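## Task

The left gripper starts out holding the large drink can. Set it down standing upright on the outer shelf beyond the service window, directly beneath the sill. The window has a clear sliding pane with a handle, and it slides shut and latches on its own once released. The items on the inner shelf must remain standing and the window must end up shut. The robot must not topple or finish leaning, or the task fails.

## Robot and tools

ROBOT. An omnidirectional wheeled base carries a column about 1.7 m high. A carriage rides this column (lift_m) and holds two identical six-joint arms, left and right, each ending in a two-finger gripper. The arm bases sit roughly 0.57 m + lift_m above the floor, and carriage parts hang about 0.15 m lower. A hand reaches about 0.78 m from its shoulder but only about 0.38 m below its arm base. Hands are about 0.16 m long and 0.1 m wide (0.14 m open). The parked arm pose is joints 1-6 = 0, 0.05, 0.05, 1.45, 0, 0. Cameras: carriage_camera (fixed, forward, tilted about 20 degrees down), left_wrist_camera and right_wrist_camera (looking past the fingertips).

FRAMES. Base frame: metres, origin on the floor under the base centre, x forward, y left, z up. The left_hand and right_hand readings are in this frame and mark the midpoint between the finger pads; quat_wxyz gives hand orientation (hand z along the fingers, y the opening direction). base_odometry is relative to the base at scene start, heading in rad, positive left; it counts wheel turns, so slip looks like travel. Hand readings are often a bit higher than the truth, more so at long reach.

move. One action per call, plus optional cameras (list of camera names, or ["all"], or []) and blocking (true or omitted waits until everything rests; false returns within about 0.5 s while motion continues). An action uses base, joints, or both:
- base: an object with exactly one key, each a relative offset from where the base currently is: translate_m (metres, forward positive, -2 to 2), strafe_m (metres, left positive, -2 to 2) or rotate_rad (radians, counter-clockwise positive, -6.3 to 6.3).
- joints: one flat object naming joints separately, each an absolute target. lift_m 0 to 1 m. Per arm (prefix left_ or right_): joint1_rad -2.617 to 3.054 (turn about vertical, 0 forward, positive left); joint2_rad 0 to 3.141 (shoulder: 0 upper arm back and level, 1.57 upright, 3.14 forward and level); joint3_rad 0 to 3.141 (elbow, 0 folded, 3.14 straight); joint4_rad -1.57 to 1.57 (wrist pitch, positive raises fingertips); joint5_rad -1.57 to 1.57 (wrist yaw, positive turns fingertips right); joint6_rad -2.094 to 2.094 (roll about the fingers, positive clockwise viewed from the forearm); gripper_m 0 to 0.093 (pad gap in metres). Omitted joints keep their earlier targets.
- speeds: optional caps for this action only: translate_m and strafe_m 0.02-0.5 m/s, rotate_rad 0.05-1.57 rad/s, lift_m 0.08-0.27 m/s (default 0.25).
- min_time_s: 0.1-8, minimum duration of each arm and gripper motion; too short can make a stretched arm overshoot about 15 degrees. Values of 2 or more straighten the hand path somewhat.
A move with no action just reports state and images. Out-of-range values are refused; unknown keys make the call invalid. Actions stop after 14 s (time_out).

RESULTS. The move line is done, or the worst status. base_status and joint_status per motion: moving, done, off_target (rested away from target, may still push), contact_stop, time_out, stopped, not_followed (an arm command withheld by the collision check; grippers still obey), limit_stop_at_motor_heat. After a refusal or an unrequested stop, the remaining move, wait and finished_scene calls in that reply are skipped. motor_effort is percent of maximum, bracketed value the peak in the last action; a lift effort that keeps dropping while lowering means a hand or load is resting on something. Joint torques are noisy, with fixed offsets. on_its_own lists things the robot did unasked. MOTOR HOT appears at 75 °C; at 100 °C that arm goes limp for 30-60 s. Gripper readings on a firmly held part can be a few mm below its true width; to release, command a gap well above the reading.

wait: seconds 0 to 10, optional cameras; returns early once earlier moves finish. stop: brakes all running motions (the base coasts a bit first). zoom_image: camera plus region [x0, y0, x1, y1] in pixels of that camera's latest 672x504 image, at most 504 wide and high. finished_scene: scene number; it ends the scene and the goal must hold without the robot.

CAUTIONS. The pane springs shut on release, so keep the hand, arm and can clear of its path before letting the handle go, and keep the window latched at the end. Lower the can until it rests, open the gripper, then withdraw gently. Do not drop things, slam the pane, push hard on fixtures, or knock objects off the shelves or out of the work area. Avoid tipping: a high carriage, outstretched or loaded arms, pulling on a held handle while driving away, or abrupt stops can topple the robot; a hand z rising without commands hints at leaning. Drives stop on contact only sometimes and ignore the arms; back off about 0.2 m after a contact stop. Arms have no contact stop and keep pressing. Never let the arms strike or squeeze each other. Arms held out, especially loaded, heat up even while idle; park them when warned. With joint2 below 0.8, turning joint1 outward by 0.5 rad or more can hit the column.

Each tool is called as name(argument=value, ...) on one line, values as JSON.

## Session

move(cameras=["all"])

Scene clock: 0.00 s.
Joint torques (N m): no reading
base_odometry: x=+0.000 y=+0.000 heading=+0.000
base_status: not commanded
joint_positions: lift_m=+0.430 left_joint1_rad=+0.017 left_joint2_rad=+0.604 left_joint3_rad=+0.190 left_joint4_rad=-0.391 left_joint5_rad=+0.010 left_joint6_rad=+0.027 left_gripper_m=+0.06443 right_joint1_rad=+0.000 right_joint2_rad=+0.053 right_joint3_rad=+0.031 right_joint4_rad=+1.417 right_joint5_rad=+0.021 right_joint6_rad=+0.024 right_gripper_m=+0.09396
joint_status: not commanded
motor_effort: lift_m=+26 drive_wheels=-1
left_hand: x=+0.4428 y=+0.3140 z=+1.0435 quat_wxyz=(+0.374, +0.007, +0.928, +0.004) (m; base frame)
right_hand: x=+0.2659 y=-0.3156 z=+1.4286 quat_wxyz=(+0.996, +0.012, +0.088, +0.011) (m; base frame)
pictures: carriage_camera, left_wrist_camera, right_wrist_camera

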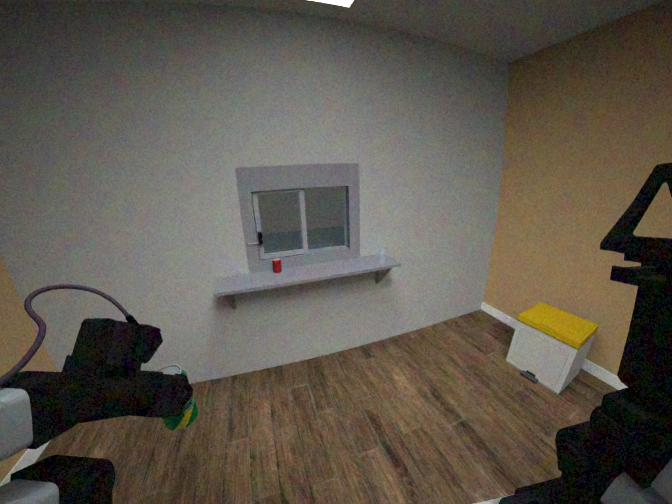

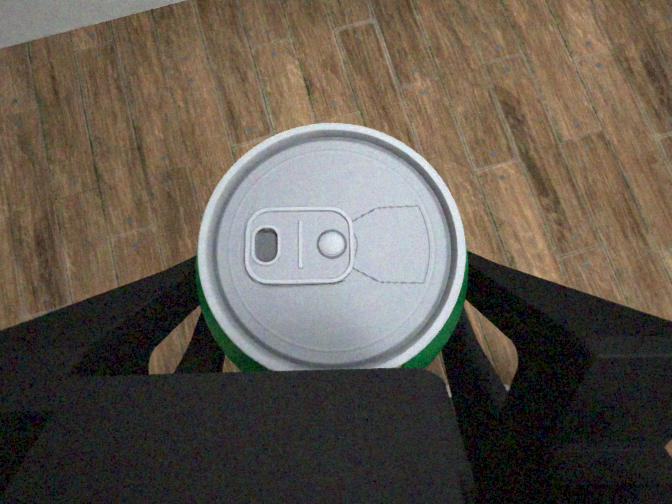

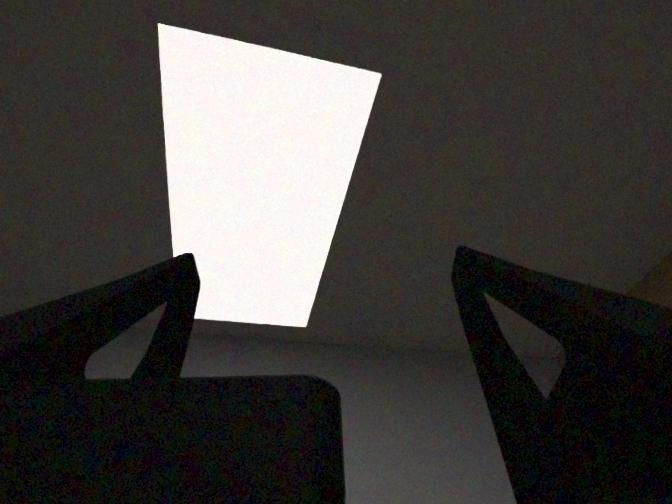

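zoom_image(camera="carriage_camera", region=[200, 150, 420, 315])

Scaled by 2.291 from the camera's 672x504 image, which has a finer 960x720 frame.

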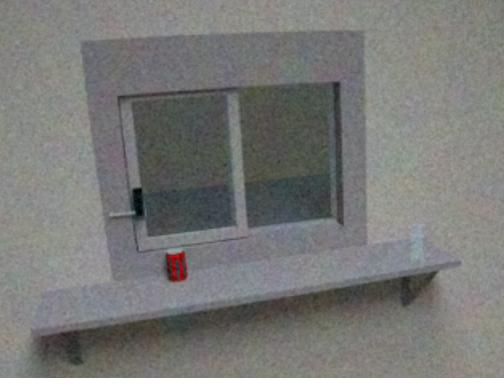

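move(base={"rotate_rad": 0.34}, joints={"lift_m": 0.35, "left_joint1_rad": 0.136, "left_joint2_rad": 0.565, "left_joint3_rad": 0.80, "left_joint4_rad": -0.974, "left_joint5_rad": 0.0, "left_joint6_rad": 0.0, "right_gripper_m": 0.062}, speeds={"rotate_rad": 0.5}, min_time_s=2.0, cameras=["carriage_camera"])

Scene clock: 63.50 s.
Joint torques (N m): left_arm=[0.53 -0.16 9.81 2.77 -0.21 -0.07] | right_arm=[-0.18 3.32 5.16 -0.23 -0.06 0.01]
move: off_target
base_odometry: x=+0.000 y=+0.000 heading=+0.340
base_status: done
joint_positions: lift_m=+0.350 left_joint1_rad=+0.129 left_joint2_rad=+0.577 left_joint3_rad=+0.755 left_joint4_rad=-1.036 left_joint5_rad=+0.009 left_joint6_rad=+0.013 left_gripper_m=+0.06443 right_joint1_rad=+0.000 right_joint2_rad=+0.053 right_joint3_rad=+0.031 right_joint4_rad=+1.416 right_joint5_rad=+0.021 right_joint6_rad=+0.024 right_gripper_m=+0.06207
joint_status: left_joint4_rad off_target (ended at -1.036, target -0.974); the others done
motor_effort: lift_m=+26(29) drive_wheels=+1(7)
left_hand: x=+0.4099 y=+0.3349 z=+1.0948 quat_wxyz=(+0.348, -0.053, +0.936, +0.020) (m; base frame)
right_hand: x=+0.2661 y=-0.3156 z=+1.3487 quat_wxyz=(+0.996, +0.012, +0.088, +0.011) (m; base frame)
pictures: carriage_camera

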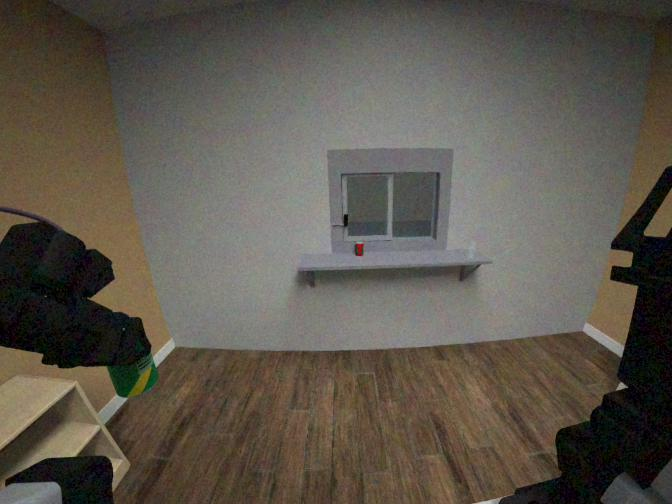

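zoom_image(camera="carriage_camera", region=[286, 140, 506, 300])

Scaled by 2.291 from the camera's 672x504 image, which has a finer 960x720 frame.

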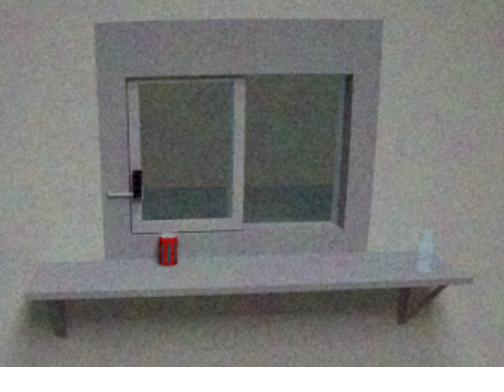

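move(base={"translate_m": 0.72}, joints={"left_joint4_rad": -0.93, "left_joint3_rad": 0.81}, speeds={"translate_m": 0.35}, min_time_s=1.5)

move(base={"strafe_m": -0.29}, speeds={"strafe_m": 0.3}, cameras=["carriage_camera", "left_wrist_camera"])

Scene clock: 89.90 s.
Joint torques (N m): left_arm=[0.58 -0.18 9.88 2.96 -0.18 -0.08] | right_arm=[-0.17 3.34 5.18 -0.23 -0.05 0.01]
move: off_target
base_odometry: x=+0.679 y=+0.240 heading=+0.340
base_status: done
joint_positions: lift_m=+0.350 left_joint1_rad=+0.129 left_joint2_rad=+0.577 left_joint3_rad=+0.764 left_joint4_rad=-1.007 left_joint5_rad=+0.009 left_joint6_rad=+0.012 left_gripper_m=+0.06443 right_joint1_rad=+0.000 right_joint2_rad=+0.053 right_joint3_rad=+0.031 right_joint4_rad=+1.416 right_joint5_rad=+0.021 right_joint6_rad=+0.024 right_gripper_m=+0.06207
joint_status: left_joint4_rad off_target (ended at -1.007, target -0.930); the others done
motor_effort: lift_m=+26(29) drive_wheels=-4(13)
left_hand: x=+0.4159 y=+0.3356 z=+1.1032 quat_wxyz=(+0.366, -0.053, +0.929, +0.021) (m; base frame)
right_hand: x=+0.2663 y=-0.3156 z=+1.3487 quat_wxyz=(+0.996, +0.012, +0.089, +0.011) (m; base frame)
pictures: none

Scene clock: 92.37 s.
Joint torques (N m): left_arm=[0.57 -0.18 9.81 2.96 -0.15 -0.08] | right_arm=[-0.17 3.17 5.15 -0.22 -0.06 0]
move: done
base_odometry: x=+0.776 y=-0.033 heading=+0.340
base_status: done
joint_positions: lift_m=+0.350 left_joint1_rad=+0.129 left_joint2_rad=+0.577 left_joint3_rad=+0.764 left_joint4_rad=-1.007 left_joint5_rad=+0.008 left_joint6_rad=+0.012 left_gripper_m=+0.06443 right_joint1_rad=+0.000 right_joint2_rad=+0.053 right_joint3_rad=+0.031 right_joint4_rad=+1.416 right_joint5_rad=+0.021 right_joint6_rad=+0.024 right_gripper_m=+0.06207
joint_status: not commanded
motor_effort: lift_m=+27(30) drive_wheels=-3(9)
left_hand: x=+0.4159 y=+0.3358 z=+1.1034 quat_wxyz=(+0.366, -0.053, +0.929, +0.022) (m; base frame)
right_hand: x=+0.2663 y=-0.3156 z=+1.3487 quat_wxyz=(+0.996, +0.012, +0.089, +0.011) (m; base frame)
pictures: carriage_camera, left_wrist_camera

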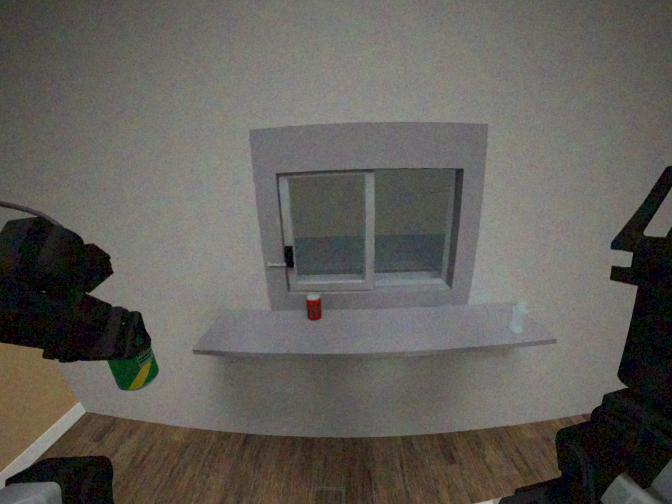

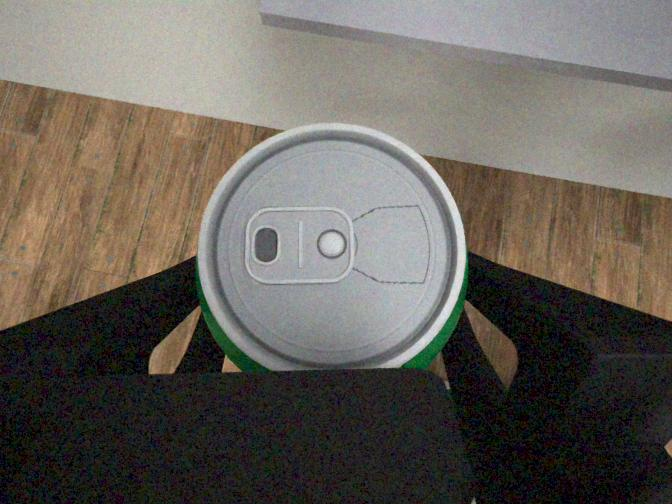

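zoom_image(camera="carriage_camera", region=[180, 110, 570, 370])

Scaled by 1.292 from the camera's 672x504 image, which has a finer 960x720 frame.

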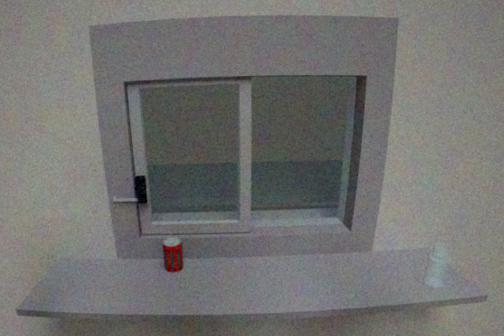

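move(base={"rotate_rad": -0.045}, speeds={"rotate_rad": 0.3})

move(base={"translate_m": 0.25}, speeds={"translate_m": 0.2}, cameras=["carriage_camera"])

Scene clock: 117.60 s.
Joint torques (N m): left_arm=[0.61 -0.08 9.77 2.97 -0.17 -0.08] | right_arm=[-0.18 3.33 5.07 -0.2 -0.06 0]
move: done
base_odometry: x=+0.776 y=-0.033 heading=+0.296
base_status: done
joint_positions: lift_m=+0.350 left_joint1_rad=+0.129 left_joint2_rad=+0.577 left_joint3_rad=+0.764 left_joint4_rad=-1.006 left_joint5_rad=+0.007 left_joint6_rad=+0.012 left_gripper_m=+0.06443 right_joint1_rad=+0.000 right_joint2_rad=+0.053 right_joint3_rad=+0.031 right_joint4_rad=+1.416 right_joint5_rad=+0.021 right_joint6_rad=+0.024 right_gripper_m=+0.06207
joint_status: not commanded
motor_effort: lift_m=+28(28) drive_wheels=-4(7)
left_hand: x=+0.4160 y=+0.3360 z=+1.1035 quat_wxyz=(+0.366, -0.053, +0.929, +0.023) (m; base frame)
right_hand: x=+0.2661 y=-0.3156 z=+1.3487 quat_wxyz=(+0.996, +0.012, +0.088, +0.011) (m; base frame)
pictures: none

Scene clock: 119.93 s.
Joint torques (N m): left_arm=[0.61 -0.1 9.77 2.97 -0.2 -0.09] | right_arm=[-0.17 3.36 5.14 -0.21 -0.06 0]
move: done
base_odometry: x=+1.015 y=+0.040 heading=+0.296
base_status: done
joint_positions: lift_m=+0.350 left_joint1_rad=+0.129 left_joint2_rad=+0.576 left_joint3_rad=+0.764 left_joint4_rad=-1.006 left_joint5_rad=+0.007 left_joint6_rad=+0.012 left_gripper_m=+0.06443 right_joint1_rad=+0.000 right_joint2_rad=+0.053 right_joint3_rad=+0.031 right_joint4_rad=+1.415 right_joint5_rad=+0.021 right_joint6_rad=+0.024 right_gripper_m=+0.06207
joint_status: not commanded
motor_effort: lift_m=+26(28) drive_wheels=-3(7)
left_hand: x=+0.4159 y=+0.3360 z=+1.1038 quat_wxyz=(+0.367, -0.053, +0.928, +0.023) (m; base frame)
right_hand: x=+0.2665 y=-0.3156 z=+1.3487 quat_wxyz=(+0.996, +0.012, +0.089, +0.011) (m; base frame)
pictures: carriage_camera

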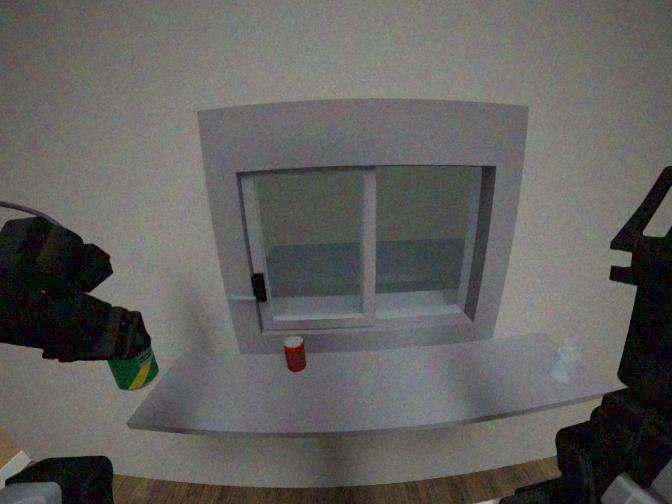

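zoom_image(camera="carriage_camera", region=[110, 90, 614, 460])

Scaled by 1.000.

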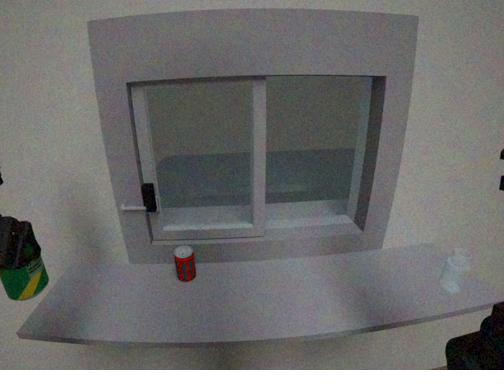

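move(base={"strafe_m": -0.027}, speeds={"strafe_m": 0.1})

move(base={"translate_m": 0.075}, speeds={"translate_m": 0.1}, cameras=["carriage_camera"])

Scene clock: 138.67 s.
Joint torques (N m): left_arm=[0.62 -0.01 9.62 2.96 -0.18 -0.09] | right_arm=[-0.17 3.23 5.18 -0.24 -0.06 0.01]
move: done
base_odometry: x=+1.023 y=+0.014 heading=+0.296
base_status: done
joint_positions: lift_m=+0.350 left_joint1_rad=+0.129 left_joint2_rad=+0.576 left_joint3_rad=+0.764 left_joint4_rad=-1.006 left_joint5_rad=+0.007 left_joint6_rad=+0.012 left_gripper_m=+0.06443 right_joint1_rad=+0.000 right_joint2_rad=+0.053 right_joint3_rad=+0.031 right_joint4_rad=+1.415 right_joint5_rad=+0.021 right_joint6_rad=+0.024 right_gripper_m=+0.06207
joint_status: not commanded
motor_effort: lift_m=+24(28) drive_wheels=-2(8)
left_hand: x=+0.4159 y=+0.3361 z=+1.1038 quat_wxyz=(+0.367, -0.053, +0.928, +0.023) (m; base frame)
right_hand: x=+0.2664 y=-0.3156 z=+1.3487 quat_wxyz=(+0.996, +0.012, +0.089, +0.011) (m; base frame)
pictures: none

Scene clock: 140.10 s.
Joint torques (N m): left_arm=[0.8 -0.09 9.65 2.99 -0.17 -0.07] | right_arm=[-0.17 3.36 5.05 -0.19 -0.06 0]
move: done
base_odometry: x=+1.095 y=+0.036 heading=+0.296
base_status: done
joint_positions: lift_m=+0.350 left_joint1_rad=+0.129 left_joint2_rad=+0.576 left_joint3_rad=+0.765 left_joint4_rad=-1.006 left_joint5_rad=+0.007 left_joint6_rad=+0.012 left_gripper_m=+0.06443 right_joint1_rad=+0.000 right_joint2_rad=+0.053 right_joint3_rad=+0.031 right_joint4_rad=+1.414 right_joint5_rad=+0.021 right_joint6_rad=+0.024 right_gripper_m=+0.06207
joint_status: not commanded
motor_effort: lift_m=+25(29) drive_wheels=-3(8)
left_hand: x=+0.4160 y=+0.3361 z=+1.1040 quat_wxyz=(+0.367, -0.053, +0.928, +0.023) (m; base frame)
right_hand: x=+0.2666 y=-0.3156 z=+1.3486 quat_wxyz=(+0.996, +0.012, +0.089, +0.011) (m; base frame)
pictures: carriage_camera

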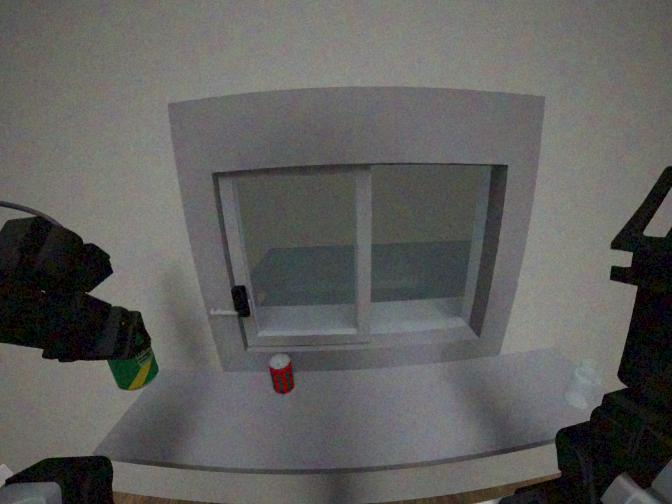

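move(joints={"right_joint1_rad": 1.224, "right_joint2_rad": 2.313, "right_joint3_rad": 1.462, "right_joint4_rad": 0.86, "right_joint5_rad": 0.911, "right_joint6_rad": 0.0}, min_time_s=2.5, cameras=["right_wrist_camera"])

move(joints={"right_joint1_rad": 1.23, "right_joint2_rad": 2.531, "right_joint3_rad": 1.876, "right_joint4_rad": 0.664, "right_joint5_rad": 1.056, "right_joint6_rad": 0.0}, min_time_s=1.0, cameras=["right_wrist_camera", "carriage_camera"])

Scene clock: 153.63 s.
Joint torques (N m): left_arm=[0.59 -0.01 9.63 2.95 -0.17 -0.08] | right_arm=[0.29 -8.84 8.06 1.86 0.11 -0.08]
move: done
base_odometry: x=+1.095 y=+0.036 heading=+0.296
base_status: not commanded
joint_positions: lift_m=+0.350 left_joint1_rad=+0.129 left_joint2_rad=+0.576 left_joint3_rad=+0.765 left_joint4_rad=-1.006 left_joint5_rad=+0.007 left_joint6_rad=+0.012 left_gripper_m=+0.06443 right_joint1_rad=+1.219 right_joint2_rad=+2.299 right_joint3_rad=+1.433 right_joint4_rad=+0.859 right_joint5_rad=+0.901 right_joint6_rad=+0.009 right_gripper_m=+0.06207
joint_status: all done
motor_effort: lift_m=+25(30) drive_wheels=-3(3)
left_hand: x=+0.4160 y=+0.3361 z=+1.1040 quat_wxyz=(+0.367, -0.053, +0.928, +0.023) (m; base frame)
right_hand: x=+0.5486 y=+0.1875 z=+1.0844 quat_wxyz=(+0.697, -0.111, +0.700, +0.113) (m; base frame)
pictures: right_wrist_camera

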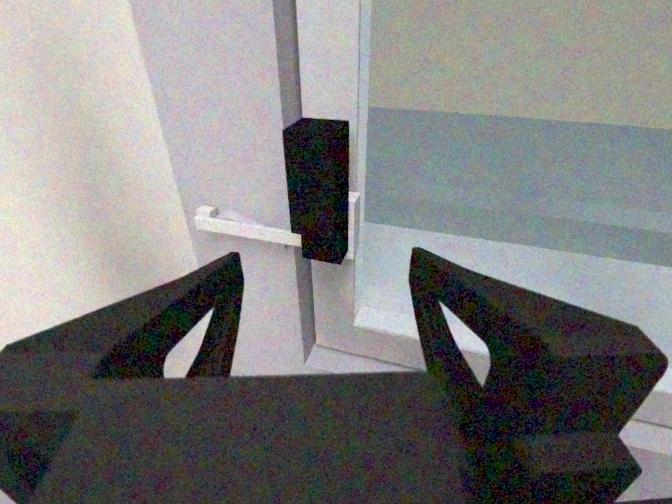

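Scene clock: 154.97 s.
Joint torques (N m): left_arm=[0.61 -0.06 9.66 2.97 -0.16 -0.07] | right_arm=[0.43 -9.94 8.68 1.69 0.13 -0.09]
move: done
base_odometry: x=+1.095 y=+0.036 heading=+0.296
base_status: not commanded
joint_positions: lift_m=+0.350 left_joint1_rad=+0.129 left_joint2_rad=+0.576 left_joint3_rad=+0.765 left_joint4_rad=-1.006 left_joint5_rad=+0.007 left_joint6_rad=+0.012 left_gripper_m=+0.06443 right_joint1_rad=+1.223 right_joint2_rad=+2.511 right_joint3_rad=+1.844 right_joint4_rad=+0.669 right_joint5_rad=+1.047 right_joint6_rad=+0.009 right_gripper_m=+0.06207
joint_status: all done
motor_effort: lift_m=+25(28) drive_wheels=-3(3)
left_hand: x=+0.4160 y=+0.3361 z=+1.1040 quat_wxyz=(+0.367, -0.053, +0.928, +0.023) (m; base frame)
right_hand: x=+0.5742 y=+0.2233 z=+1.0876 quat_wxyz=(+0.704, -0.059, +0.704, +0.066) (m; base frame)
pictures: carriage_camera, right_wrist_camera

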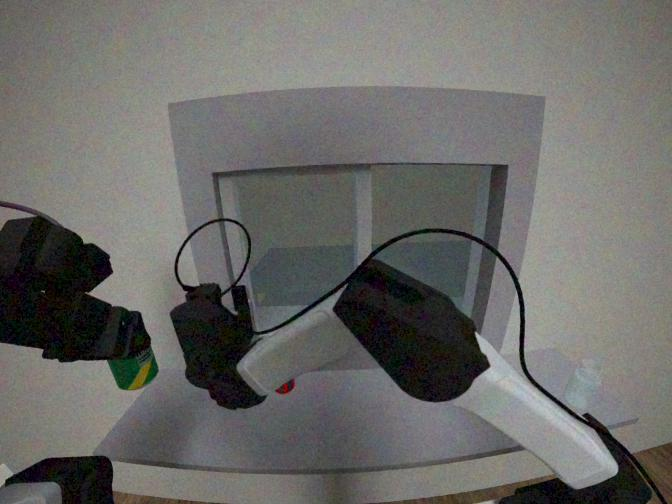

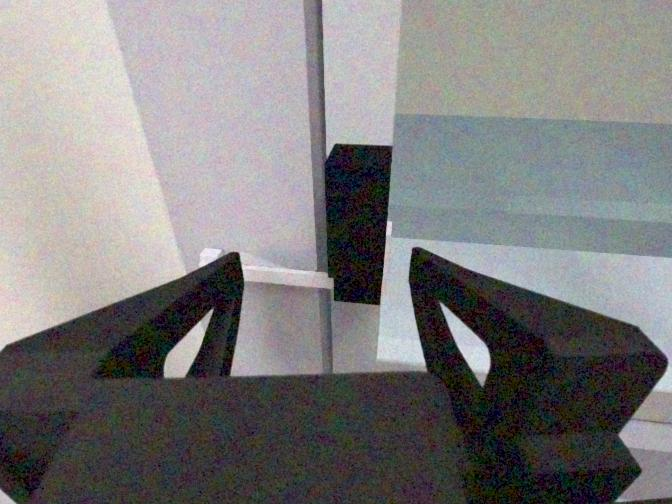

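move(joints={"right_joint1_rad": 1.17, "right_joint2_rad": 2.569, "right_joint3_rad": 1.947, "right_joint4_rad": 0.63, "right_joint5_rad": 0.995, "right_joint6_rad": 0.0}, min_time_s=1.0, cameras=["right_wrist_camera"])

move(joints={"right_joint1_rad": 1.128, "right_joint2_rad": 2.611, "right_joint3_rad": 2.031, "right_joint4_rad": 0.589, "right_joint5_rad": 0.954, "right_joint6_rad": 0.0}, min_time_s=1.0, cameras=["right_wrist_camera"])

Scene clock: 162.17 s.
Joint torques (N m): left_arm=[0.5 -0.03 9.68 2.98 -0.17 -0.06] | right_arm=[-0.46 -10.13 8.8 1.72 -0.07 -0.08]
move: done
base_odometry: x=+1.095 y=+0.036 heading=+0.296
base_status: not commanded
joint_positions: lift_m=+0.350 left_joint1_rad=+0.129 left_joint2_rad=+0.576 left_joint3_rad=+0.765 left_joint4_rad=-1.006 left_joint5_rad=+0.007 left_joint6_rad=+0.012 left_gripper_m=+0.06443 right_joint1_rad=+1.174 right_joint2_rad=+2.549 right_joint3_rad=+1.915 right_joint4_rad=+0.634 right_joint5_rad=+1.003 right_joint6_rad=+0.009 right_gripper_m=+0.06207
joint_status: all done
motor_effort: lift_m=+26(28) drive_wheels=-3(3)
left_hand: x=+0.4160 y=+0.3361 z=+1.1040 quat_wxyz=(+0.367, -0.053, +0.928, +0.023) (m; base frame)
right_hand: x=+0.6025 y=+0.2210 z=+1.0867 quat_wxyz=(+0.704, -0.057, +0.705, +0.063) (m; base frame)
pictures: right_wrist_camera

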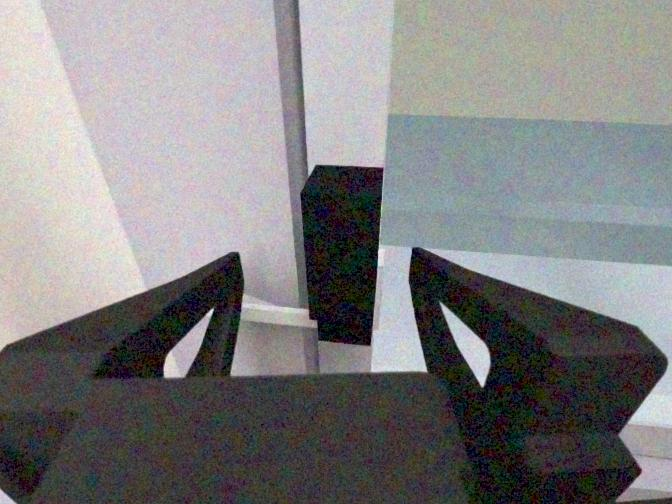

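Scene clock: 163.47 s.
Joint torques (N m): left_arm=[0.55 -0.02 9.76 2.96 -0.14 -0.11] | right_arm=[-0.64 -10.33 8.91 1.77 -0.05 -0.09]
move: done
base_odometry: x=+1.095 y=+0.036 heading=+0.296
base_status: not commanded
joint_positions: lift_m=+0.350 left_joint1_rad=+0.129 left_joint2_rad=+0.576 left_joint3_rad=+0.765 left_joint4_rad=-1.006 left_joint5_rad=+0.007 left_joint6_rad=+0.012 left_gripper_m=+0.06443 right_joint1_rad=+1.133 right_joint2_rad=+2.590 right_joint3_rad=+1.998 right_joint4_rad=+0.593 right_joint5_rad=+0.963 right_joint6_rad=+0.009 right_gripper_m=+0.06207
joint_status: all done
motor_effort: lift_m=+24(28) drive_wheels=-3(3)
left_hand: x=+0.4160 y=+0.3361 z=+1.1040 quat_wxyz=(+0.367, -0.053, +0.928, +0.023) (m; base frame)
right_hand: x=+0.6268 y=+0.2210 z=+1.0877 quat_wxyz=(+0.704, -0.057, +0.705, +0.064) (m; base frame)
pictures: right_wrist_camera

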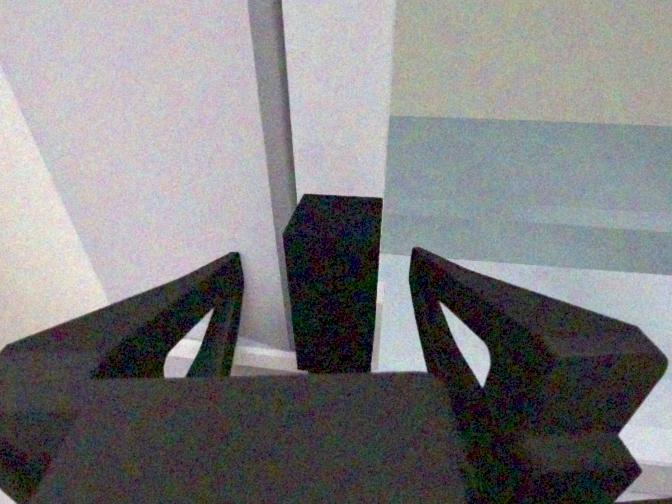

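move(joints={"right_joint1_rad": 1.103, "right_joint2_rad": 2.431, "right_joint3_rad": 1.756, "right_joint4_rad": 0.717, "right_joint5_rad": 0.928, "right_joint6_rad": 0.0}, min_time_s=1.5)

move(joints={"right_joint1_rad": 1.066, "right_joint2_rad": 2.308, "right_joint3_rad": 1.522, "right_joint4_rad": 0.828, "right_joint5_rad": 0.892, "right_joint6_rad": 0.0}, min_time_s=1.5, cameras=["right_wrist_camera"])

Scene clock: 170.60 s.
Joint torques (N m): left_arm=[0.64 -0.12 9.69 2.95 -0.16 -0.08] | right_arm=[-1.21 -15.68 5.04 1.99 0.06 -0.09]
move: done
base_odometry: x=+1.095 y=+0.036 heading=+0.296
base_status: not commanded
joint_positions: lift_m=+0.350 left_joint1_rad=+0.129 left_joint2_rad=+0.576 left_joint3_rad=+0.765 left_joint4_rad=-1.006 left_joint5_rad=+0.007 left_joint6_rad=+0.012 left_gripper_m=+0.06443 right_joint1_rad=+1.116 right_joint2_rad=+2.490 right_joint3_rad=+1.769 right_joint4_rad=+0.701 right_joint5_rad=+0.919 right_joint6_rad=+0.009 right_gripper_m=+0.06207
joint_status: all done
motor_effort: lift_m=+25(28) drive_wheels=-3(3)
left_hand: x=+0.4160 y=+0.3361 z=+1.1040 quat_wxyz=(+0.367, -0.053, +0.928, +0.023) (m; base frame)
right_hand: x=+0.6223 y=+0.1959 z=+1.0762 quat_wxyz=(+0.700, -0.072, +0.708, +0.067) (m; base frame)
pictures: none

Scene clock: 172.40 s.
Joint torques (N m): left_arm=[0.54 -0.06 9.73 2.94 -0.15 -0.05] | right_arm=[-1.51 -14.37 4.7 1.98 0.1 -0.08]
move: done
base_odometry: x=+1.095 y=+0.036 heading=+0.296
base_status: not commanded
joint_positions: lift_m=+0.350 left_joint1_rad=+0.129 left_joint2_rad=+0.576 left_joint3_rad=+0.765 left_joint4_rad=-1.006 left_joint5_rad=+0.007 left_joint6_rad=+0.012 left_gripper_m=+0.06443 right_joint1_rad=+1.082 right_joint2_rad=+2.360 right_joint3_rad=+1.535 right_joint4_rad=+0.817 right_joint5_rad=+0.882 right_joint6_rad=+0.009 right_gripper_m=+0.06207
joint_status: all done
motor_effort: lift_m=+28(28) drive_wheels=-3(3)
left_hand: x=+0.4160 y=+0.3361 z=+1.1040 quat_wxyz=(+0.367, -0.053, +0.928, +0.023) (m; base frame)
right_hand: x=+0.6214 y=+0.1568 z=+1.0816 quat_wxyz=(+0.702, -0.069, +0.705, +0.072) (m; base frame)
pictures: right_wrist_camera

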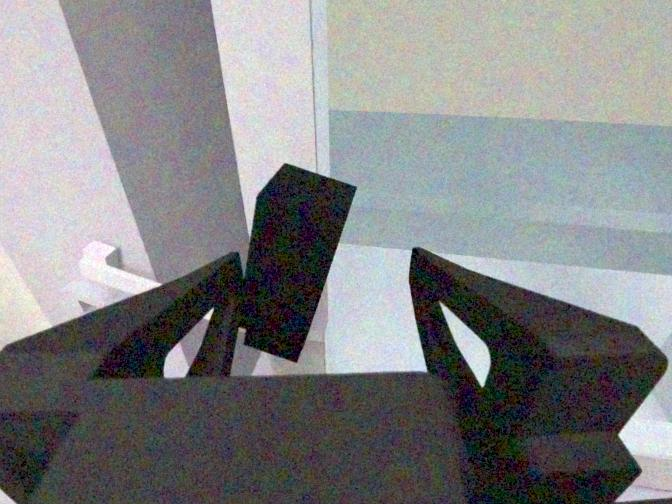

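Works the same way; continue opening.

move(joints={"right_joint1_rad": 1.025, "right_joint2_rad": 2.2, "right_joint3_rad": 1.322, "right_joint4_rad": 0.92, "right_joint5_rad": 0.85, "right_joint6_rad": 0.0}, min_time_s=1.3)

move(joints={"right_joint1_rad": 0.976, "right_joint2_rad": 2.103, "right_joint3_rad": 1.146, "right_joint4_rad": 0.999, "right_joint5_rad": 0.802, "right_joint6_rad": 0.0}, min_time_s=1.3)

move(joints={"right_joint1_rad": 0.908, "right_joint2_rad": 2.0, "right_joint3_rad": 0.968, "right_joint4_rad": 1.075, "right_joint5_rad": 0.698, "right_joint6_rad": 0.0}, min_time_s=1.3, cameras=["right_wrist_camera"])

move(joints={"right_joint1_rad": 0.818, "right_joint2_rad": 1.902, "right_joint3_rad": 0.804, "right_joint4_rad": 1.14, "right_joint5_rad": 0.556, "right_joint6_rad": 0.0}, min_time_s=1.3)

move(joints={"right_joint1_rad": 0.708, "right_joint2_rad": 1.813, "right_joint3_rad": 0.666, "right_joint4_rad": 1.189, "right_joint5_rad": 0.394, "right_joint6_rad": 0.0}, min_time_s=1.3)

move(joints={"right_joint1_rad": 0.585, "right_joint2_rad": 1.737, "right_joint3_rad": 0.556, "right_joint4_rad": 1.223, "right_joint5_rad": 0.236, "right_joint6_rad": 0.0}, min_time_s=1.3, cameras=["right_wrist_camera", "carriage_camera"])

Scene clock: 182.97 s.
Joint torques (N m): left_arm=[0.62 -0.12 9.68 2.94 -0.18 -0.06] | right_arm=[-1.39 -13.23 4.49 2 0.07 -0.09]
move: done
base_odometry: x=+1.095 y=+0.036 heading=+0.296
base_status: not commanded
joint_positions: lift_m=+0.350 left_joint1_rad=+0.129 left_joint2_rad=+0.576 left_joint3_rad=+0.765 left_joint4_rad=-1.006 left_joint5_rad=+0.007 left_joint6_rad=+0.012 left_gripper_m=+0.06443 right_joint1_rad=+1.040 right_joint2_rad=+2.249 right_joint3_rad=+1.335 right_joint4_rad=+0.909 right_joint5_rad=+0.842 right_joint6_rad=+0.009 right_gripper_m=+0.06207
joint_status: all done
motor_effort: lift_m=+23(29) drive_wheels=-3(3)
left_hand: x=+0.4160 y=+0.3361 z=+1.1040 quat_wxyz=(+0.367, -0.053, +0.928, +0.023) (m; base frame)
right_hand: x=+0.6217 y=+0.1161 z=+1.0835 quat_wxyz=(+0.702, -0.068, +0.705, +0.072) (m; base frame)
pictures: none

Scene clock: 184.57 s.
Joint torques (N m): left_arm=[0.51 -0.12 9.63 2.95 -0.12 -0.05] | right_arm=[-1.37 -12.16 4.3 2.02 0.11 -0.09]
move: done
base_odometry: x=+1.095 y=+0.036 heading=+0.296
base_status: not commanded
joint_positions: lift_m=+0.350 left_joint1_rad=+0.129 left_joint2_rad=+0.576 left_joint3_rad=+0.765 left_joint4_rad=-1.006 left_joint5_rad=+0.007 left_joint6_rad=+0.012 left_gripper_m=+0.06443 right_joint1_rad=+0.990 right_joint2_rad=+2.148 right_joint3_rad=+1.159 right_joint4_rad=+0.988 right_joint5_rad=+0.795 right_joint6_rad=+0.009 right_gripper_m=+0.06207
joint_status: all done
motor_effort: lift_m=+24(28) drive_wheels=-3(3)
left_hand: x=+0.4160 y=+0.3361 z=+1.1040 quat_wxyz=(+0.367, -0.053, +0.928, +0.023) (m; base frame)
right_hand: x=+0.6225 y=+0.0754 z=+1.0854 quat_wxyz=(+0.703, -0.066, +0.704, +0.072) (m; base frame)
pictures: none

Scene clock: 186.17 s.
Joint torques (N m): left_arm=[0.61 -0.03 9.55 2.96 -0.15 -0.08] | right_arm=[-1.33 -10.93 4.11 2.01 0.06 -0.09]
move: done
base_odometry: x=+1.095 y=+0.036 heading=+0.296
base_status: not commanded
joint_positions: lift_m=+0.350 left_joint1_rad=+0.129 left_joint2_rad=+0.576 left_joint3_rad=+0.765 left_joint4_rad=-1.006 left_joint5_rad=+0.007 left_joint6_rad=+0.012 left_gripper_m=+0.06443 right_joint1_rad=+0.922 right_joint2_rad=+2.041 right_joint3_rad=+0.981 right_joint4_rad=+1.064 right_joint5_rad=+0.692 right_joint6_rad=+0.009 right_gripper_m=+0.06207
joint_status: all done
motor_effort: lift_m=+26(28) drive_wheels=-3(3)
left_hand: x=+0.4160 y=+0.3361 z=+1.1040 quat_wxyz=(+0.367, -0.053, +0.928, +0.023) (m; base frame)
right_hand: x=+0.6223 y=+0.0350 z=+1.0877 quat_wxyz=(+0.703, -0.077, +0.702, +0.085) (m; base frame)
pictures: right_wrist_camera

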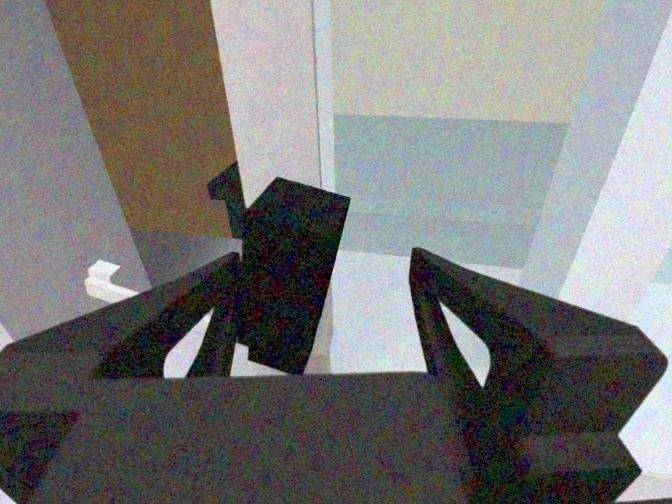

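Scene clock: 187.77 s.
Joint torques (N m): left_arm=[0.49 -0.09 9.69 2.96 -0.13 -0.1] | right_arm=[-1.31 -9.78 3.96 2.12 0.09 -0.08]
move: done
base_odometry: x=+1.095 y=+0.036 heading=+0.296
base_status: not commanded
joint_positions: lift_m=+0.350 left_joint1_rad=+0.129 left_joint2_rad=+0.576 left_joint3_rad=+0.765 left_joint4_rad=-1.006 left_joint5_rad=+0.007 left_joint6_rad=+0.012 left_gripper_m=+0.06443 right_joint1_rad=+0.831 right_joint2_rad=+1.939 right_joint3_rad=+0.816 right_joint4_rad=+1.129 right_joint5_rad=+0.550 right_joint6_rad=+0.009 right_gripper_m=+0.06207
joint_status: all done
motor_effort: lift_m=+25(29) drive_wheels=-3(3)
left_hand: x=+0.4160 y=+0.3361 z=+1.1040 quat_wxyz=(+0.367, -0.053, +0.928, +0.023) (m; base frame)
right_hand: x=+0.6223 y=-0.0056 z=+1.0888 quat_wxyz=(+0.701, -0.095, +0.699, +0.104) (m; base frame)
pictures: none

Scene clock: 189.37 s.
Joint torques (N m): left_arm=[0.55 0.01 9.65 2.95 -0.15 -0.08] | right_arm=[-1.32 -8.72 3.86 2.19 0.03 -0.09]
move: done
base_odometry: x=+1.095 y=+0.036 heading=+0.296
base_status: not commanded
joint_positions: lift_m=+0.350 left_joint1_rad=+0.129 left_joint2_rad=+0.576 left_joint3_rad=+0.765 left_joint4_rad=-1.006 left_joint5_rad=+0.007 left_joint6_rad=+0.012 left_gripper_m=+0.06443 right_joint1_rad=+0.721 right_joint2_rad=+1.847 right_joint3_rad=+0.678 right_joint4_rad=+1.178 right_joint5_rad=+0.388 right_joint6_rad=+0.009 right_gripper_m=+0.06207
joint_status: all done
motor_effort: lift_m=+26(28) drive_wheels=-3(3)
left_hand: x=+0.4160 y=+0.3361 z=+1.1040 quat_wxyz=(+0.367, -0.053, +0.928, +0.023) (m; base frame)
right_hand: x=+0.6223 y=-0.0458 z=+1.0904 quat_wxyz=(+0.700, -0.112, +0.695, +0.122) (m; base frame)
pictures: none

Scene clock: 190.97 s.
Joint torques (N m): left_arm=[0.64 -0.09 9.7 2.94 -0.15 -0.06] | right_arm=[-1.33 -7.8 3.78 2.21 0.05 -0.09]
move: done
base_odometry: x=+1.095 y=+0.036 heading=+0.296
base_status: not commanded
joint_positions: lift_m=+0.350 left_joint1_rad=+0.129 left_joint2_rad=+0.576 left_joint3_rad=+0.765 left_joint4_rad=-1.006 left_joint5_rad=+0.007 left_joint6_rad=+0.012 left_gripper_m=+0.06443 right_joint1_rad=+0.599 right_joint2_rad=+1.768 right_joint3_rad=+0.568 right_joint4_rad=+1.213 right_joint5_rad=+0.230 right_joint6_rad=+0.009 right_gripper_m=+0.06207
joint_status: all done
motor_effort: lift_m=+22(28) drive_wheels=-3(3)
left_hand: x=+0.4160 y=+0.3361 z=+1.1040 quat_wxyz=(+0.367, -0.053, +0.928, +0.023) (m; base frame)
right_hand: x=+0.6219 y=-0.0856 z=+1.0915 quat_wxyz=(+0.699, -0.125, +0.692, +0.135) (m; base frame)
pictures: carriage_camera, right_wrist_camera

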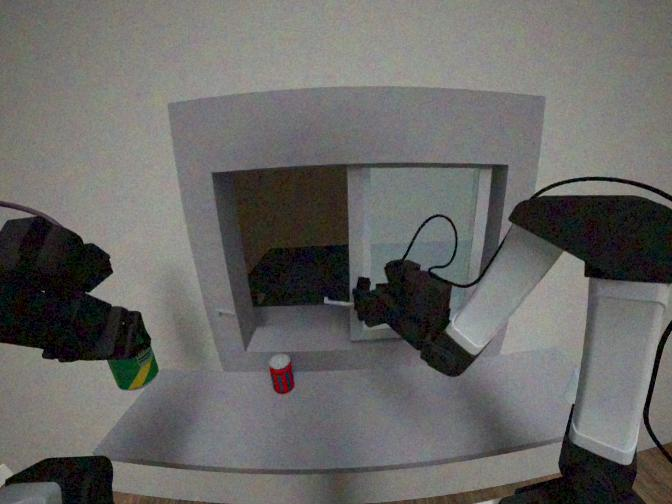

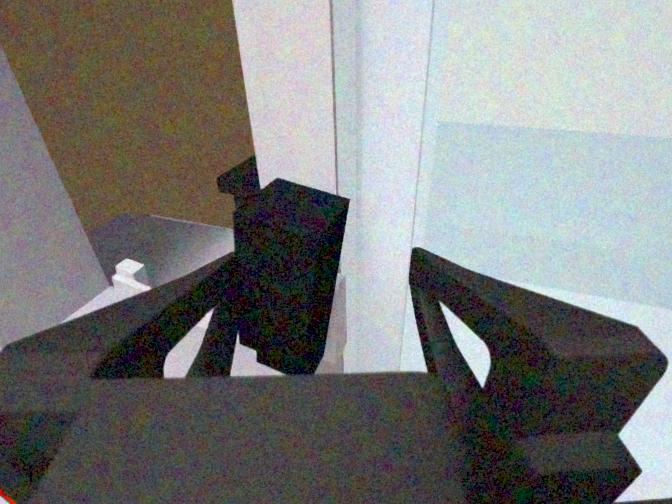

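move(joints={"left_joint1_rad": -0.63, "left_joint2_rad": 1.058, "left_joint3_rad": 0.982, "left_joint4_rad": -0.612, "left_joint5_rad": -0.09, "left_joint6_rad": -0.084}, min_time_s=2.0, cameras=["carriage_camera"])

move(joints={"left_joint1_rad": -0.482, "left_joint2_rad": 1.665, "left_joint3_rad": 1.298, "left_joint4_rad": -0.333, "left_joint5_rad": -0.178, "left_joint6_rad": -0.177}, min_time_s=2.0, cameras=["carriage_camera", "left_wrist_camera"])

Scene clock: 260.43 s.
Joint torques (N m): left_arm=[-0.87 -2.48 10.58 3.01 -0.36 -0.08] | right_arm=[-1.35 -7.83 3.81 2.2 0.11 -0.09]
move: off_target
base_odometry: x=+1.095 y=+0.036 heading=+0.296
base_status: not commanded
joint_positions: lift_m=+0.350 left_joint1_rad=-0.624 left_joint2_rad=+1.060 left_joint3_rad=+0.933 left_joint4_rad=-0.693 left_joint5_rad=-0.070 left_joint6_rad=-0.071 left_gripper_m=+0.06444 right_joint1_rad=+0.599 right_joint2_rad=+1.768 right_joint3_rad=+0.568 right_joint4_rad=+1.215 right_joint5_rad=+0.223 right_joint6_rad=+0.009 right_gripper_m=+0.06207
joint_status: left_joint4_rad off_target (ended at -0.693, target -0.612); the others done
motor_effort: lift_m=+26(28) drive_wheels=-3(3)
left_hand: x=+0.4788 y=+0.1404 z=+1.1141 quat_wxyz=(+0.356, +0.241, +0.898, -0.094) (m; base frame)
right_hand: x=+0.6215 y=-0.0845 z=+1.0922 quat_wxyz=(+0.699, -0.127, +0.690, +0.137) (m; base frame)
pictures: carriage_camera

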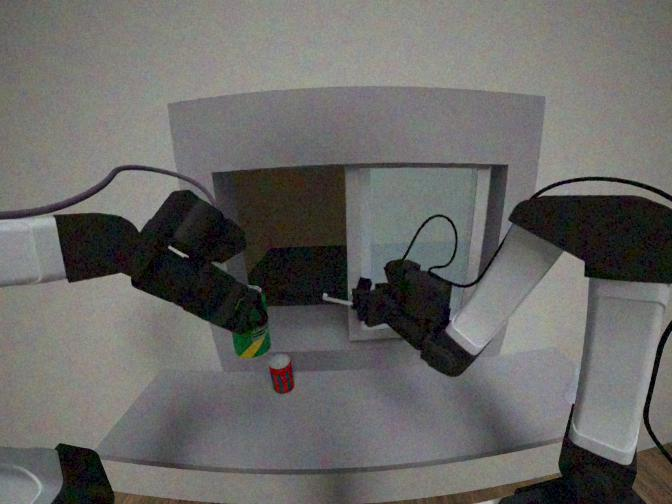

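Scene clock: 262.73 s.
Joint torques (N m): left_arm=[0.62 -6.9 10.65 2.95 -0.44 -0.08] | right_arm=[-1.35 -7.83 3.79 2.19 0.11 -0.09]
move: off_target
base_odometry: x=+1.095 y=+0.036 heading=+0.296
base_status: not commanded
joint_positions: lift_m=+0.350 left_joint1_rad=-0.489 left_joint2_rad=+1.668 left_joint3_rad=+1.249 left_joint4_rad=-0.412 left_joint5_rad=-0.155 left_joint6_rad=-0.164 left_gripper_m=+0.06444 right_joint1_rad=+0.599 right_joint2_rad=+1.768 right_joint3_rad=+0.568 right_joint4_rad=+1.216 right_joint5_rad=+0.223 right_joint6_rad=+0.009 right_gripper_m=+0.06207
joint_status: left_joint4_rad off_target (ended at -0.412, target -0.333); the others done
motor_effort: lift_m=+27(28) drive_wheels=-3(3)
left_hand: x=+0.6382 y=+0.1197 z=+1.0727 quat_wxyz=(+0.365, +0.123, +0.922, -0.047) (m; base frame)
right_hand: x=+0.6215 y=-0.0844 z=+1.0923 quat_wxyz=(+0.699, -0.127, +0.690, +0.137) (m; base frame)
pictures: carriage_camera, left_wrist_camera

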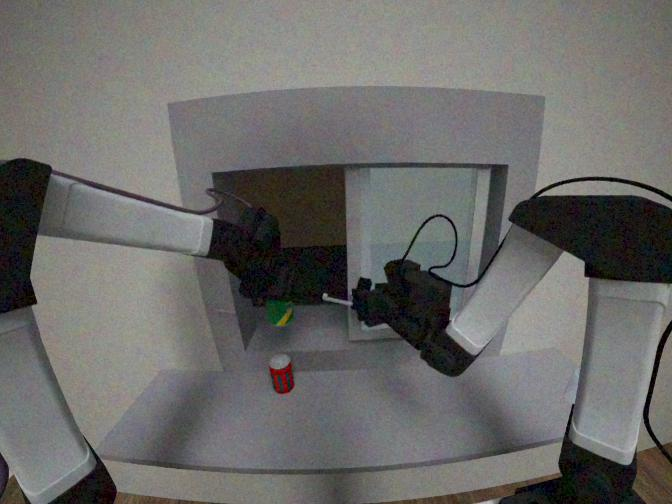

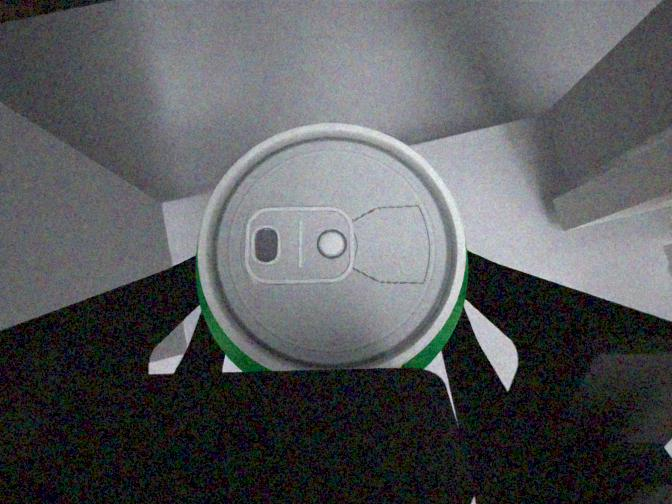

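move(joints={"left_joint1_rad": -0.433, "left_joint2_rad": 2.14, "left_joint3_rad": 1.868, "left_joint4_rad": -0.453, "left_joint5_rad": -0.264, "left_joint6_rad": -0.27}, min_time_s=2.0)

move(joints={"left_joint1_rad": -0.4, "left_joint2_rad": 2.535, "left_joint3_rad": 2.347, "left_joint4_rad": -0.55, "left_joint5_rad": -0.303, "left_joint6_rad": -0.312}, min_time_s=2.0, cameras=["carriage_camera", "left_wrist_camera"])

Scene clock: 276.67 s.
Joint torques (N m): left_arm=[0.46 -10.32 10.62 2.71 -0.56 -0.1] | right_arm=[-1.33 -7.82 3.78 2.2 0.11 -0.09]
move: off_target
base_odometry: x=+1.095 y=+0.036 heading=+0.296
base_status: not commanded
joint_positions: lift_m=+0.350 left_joint1_rad=-0.440 left_joint2_rad=+2.143 left_joint3_rad=+1.819 left_joint4_rad=-0.514 left_joint5_rad=-0.236 left_joint6_rad=-0.257 left_gripper_m=+0.06444 right_joint1_rad=+0.599 right_joint2_rad=+1.768 right_joint3_rad=+0.568 right_joint4_rad=+1.216 right_joint5_rad=+0.222 right_joint6_rad=+0.009 right_gripper_m=+0.06207
joint_status: left_joint4_rad off_target (ended at -0.515, target -0.453); left_joint5_rad off_target (ended at -0.236, target -0.264); the others done
motor_effort: lift_m=+24(29) drive_wheels=-3(3)
left_hand: x=+0.7592 y=+0.1031 z=+1.0564 quat_wxyz=(+0.372, +0.042, +0.927, -0.018) (m; base frame)
right_hand: x=+0.6214 y=-0.0843 z=+1.0924 quat_wxyz=(+0.699, -0.127, +0.690, +0.138) (m; base frame)
pictures: none

Scene clock: 278.97 s.
Joint torques (N m): left_arm=[0.58 -12.45 10.55 2.67 -0.57 -0.08] | right_arm=[-1.33 -7.82 3.78 2.19 0.12 -0.09]
move: off_target
base_odometry: x=+1.095 y=+0.036 heading=+0.296
base_status: not commanded
joint_positions: lift_m=+0.350 left_joint1_rad=-0.407 left_joint2_rad=+2.538 left_joint3_rad=+2.299 left_joint4_rad=-0.611 left_joint5_rad=-0.273 left_joint6_rad=-0.299 left_gripper_m=+0.06444 right_joint1_rad=+0.599 right_joint2_rad=+1.768 right_joint3_rad=+0.568 right_joint4_rad=+1.216 right_joint5_rad=+0.222 right_joint6_rad=+0.009 right_gripper_m=+0.06207
joint_status: left_joint4_rad off_target (ended at -0.611, target -0.550); left_joint5_rad off_target (ended at -0.273, target -0.303); the others done
motor_effort: lift_m=+25(28) drive_wheels=-3(3)
left_hand: x=+0.8343 y=+0.0979 z=+1.0048 quat_wxyz=(+0.372, +0.002, +0.928, -0.001) (m; base frame)
right_hand: x=+0.6214 y=-0.0842 z=+1.0925 quat_wxyz=(+0.699, -0.127, +0.690, +0.138) (m; base frame)
pictures: carriage_camera, left_wrist_camera

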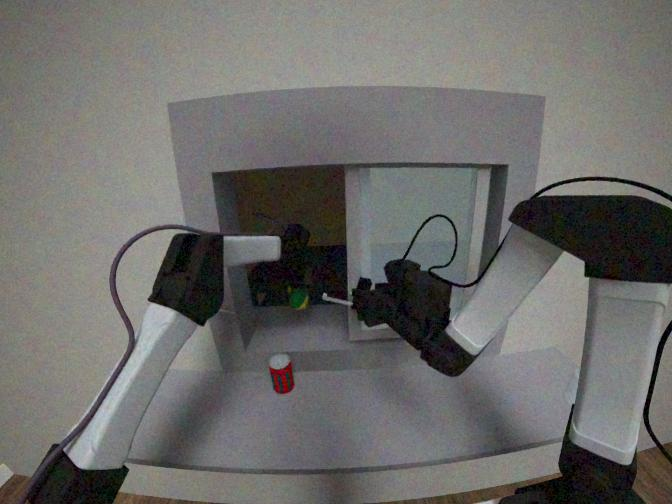

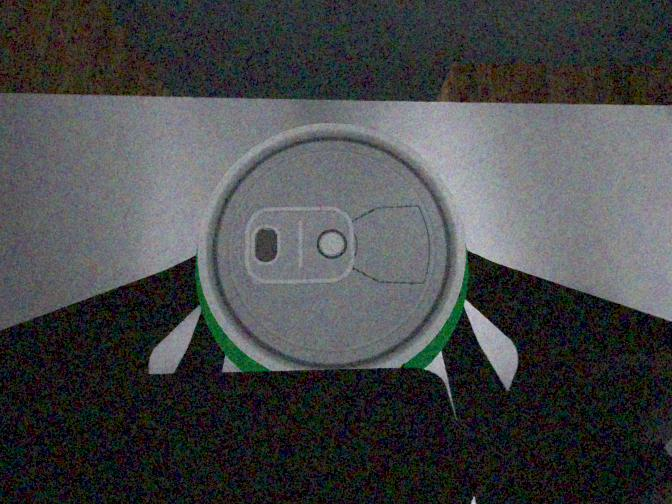

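move(joints={"left_joint1_rad": -0.396, "left_joint2_rad": 2.59, "left_joint3_rad": 2.19, "left_joint4_rad": -0.345, "left_joint5_rad": -0.306, "left_joint6_rad": -0.31}, min_time_s=2.0, cameras=["left_wrist_camera"])

Scene clock: 290.67 s.
Joint torques (N m): left_arm=[0.53 -12.63 7.13 2.89 -0.58 -0.05] | right_arm=[-1.35 -7.82 3.78 2.2 0.12 -0.09]
move: off_target
base_odometry: x=+1.095 y=+0.036 heading=+0.296
base_status: not commanded
joint_positions: lift_m=+0.350 left_joint1_rad=-0.403 left_joint2_rad=+2.593 left_joint3_rad=+2.179 left_joint4_rad=-0.423 left_joint5_rad=-0.276 left_joint6_rad=-0.299 left_gripper_m=+0.06444 right_joint1_rad=+0.599 right_joint2_rad=+1.768 right_joint3_rad=+0.568 right_joint4_rad=+1.216 right_joint5_rad=+0.222 right_joint6_rad=+0.009 right_gripper_m=+0.06207
joint_status: left_joint4_rad off_target (ended at -0.423, target -0.345); left_joint5_rad off_target (ended at -0.276, target -0.306); the others done
motor_effort: lift_m=+27(28) drive_wheels=-3(3)
left_hand: x=+0.8411 y=+0.0983 z=+0.9508 quat_wxyz=(+0.378, -0.001, +0.926, -0.001) (m; base frame)
right_hand: x=+0.6214 y=-0.0842 z=+1.0925 quat_wxyz=(+0.699, -0.127, +0.690, +0.138) (m; base frame)
pictures: left_wrist_camera

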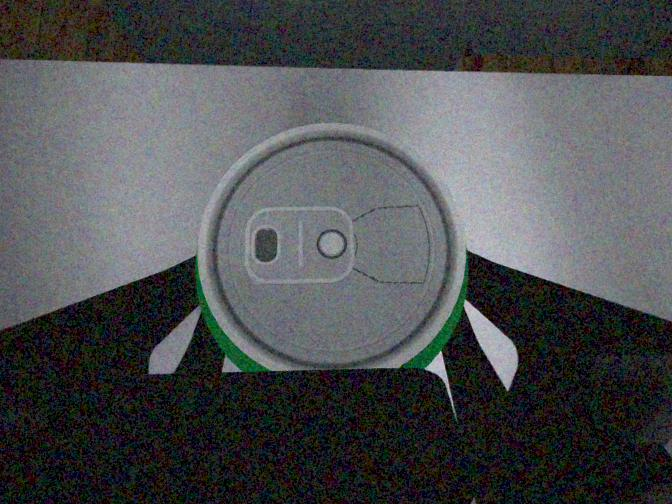

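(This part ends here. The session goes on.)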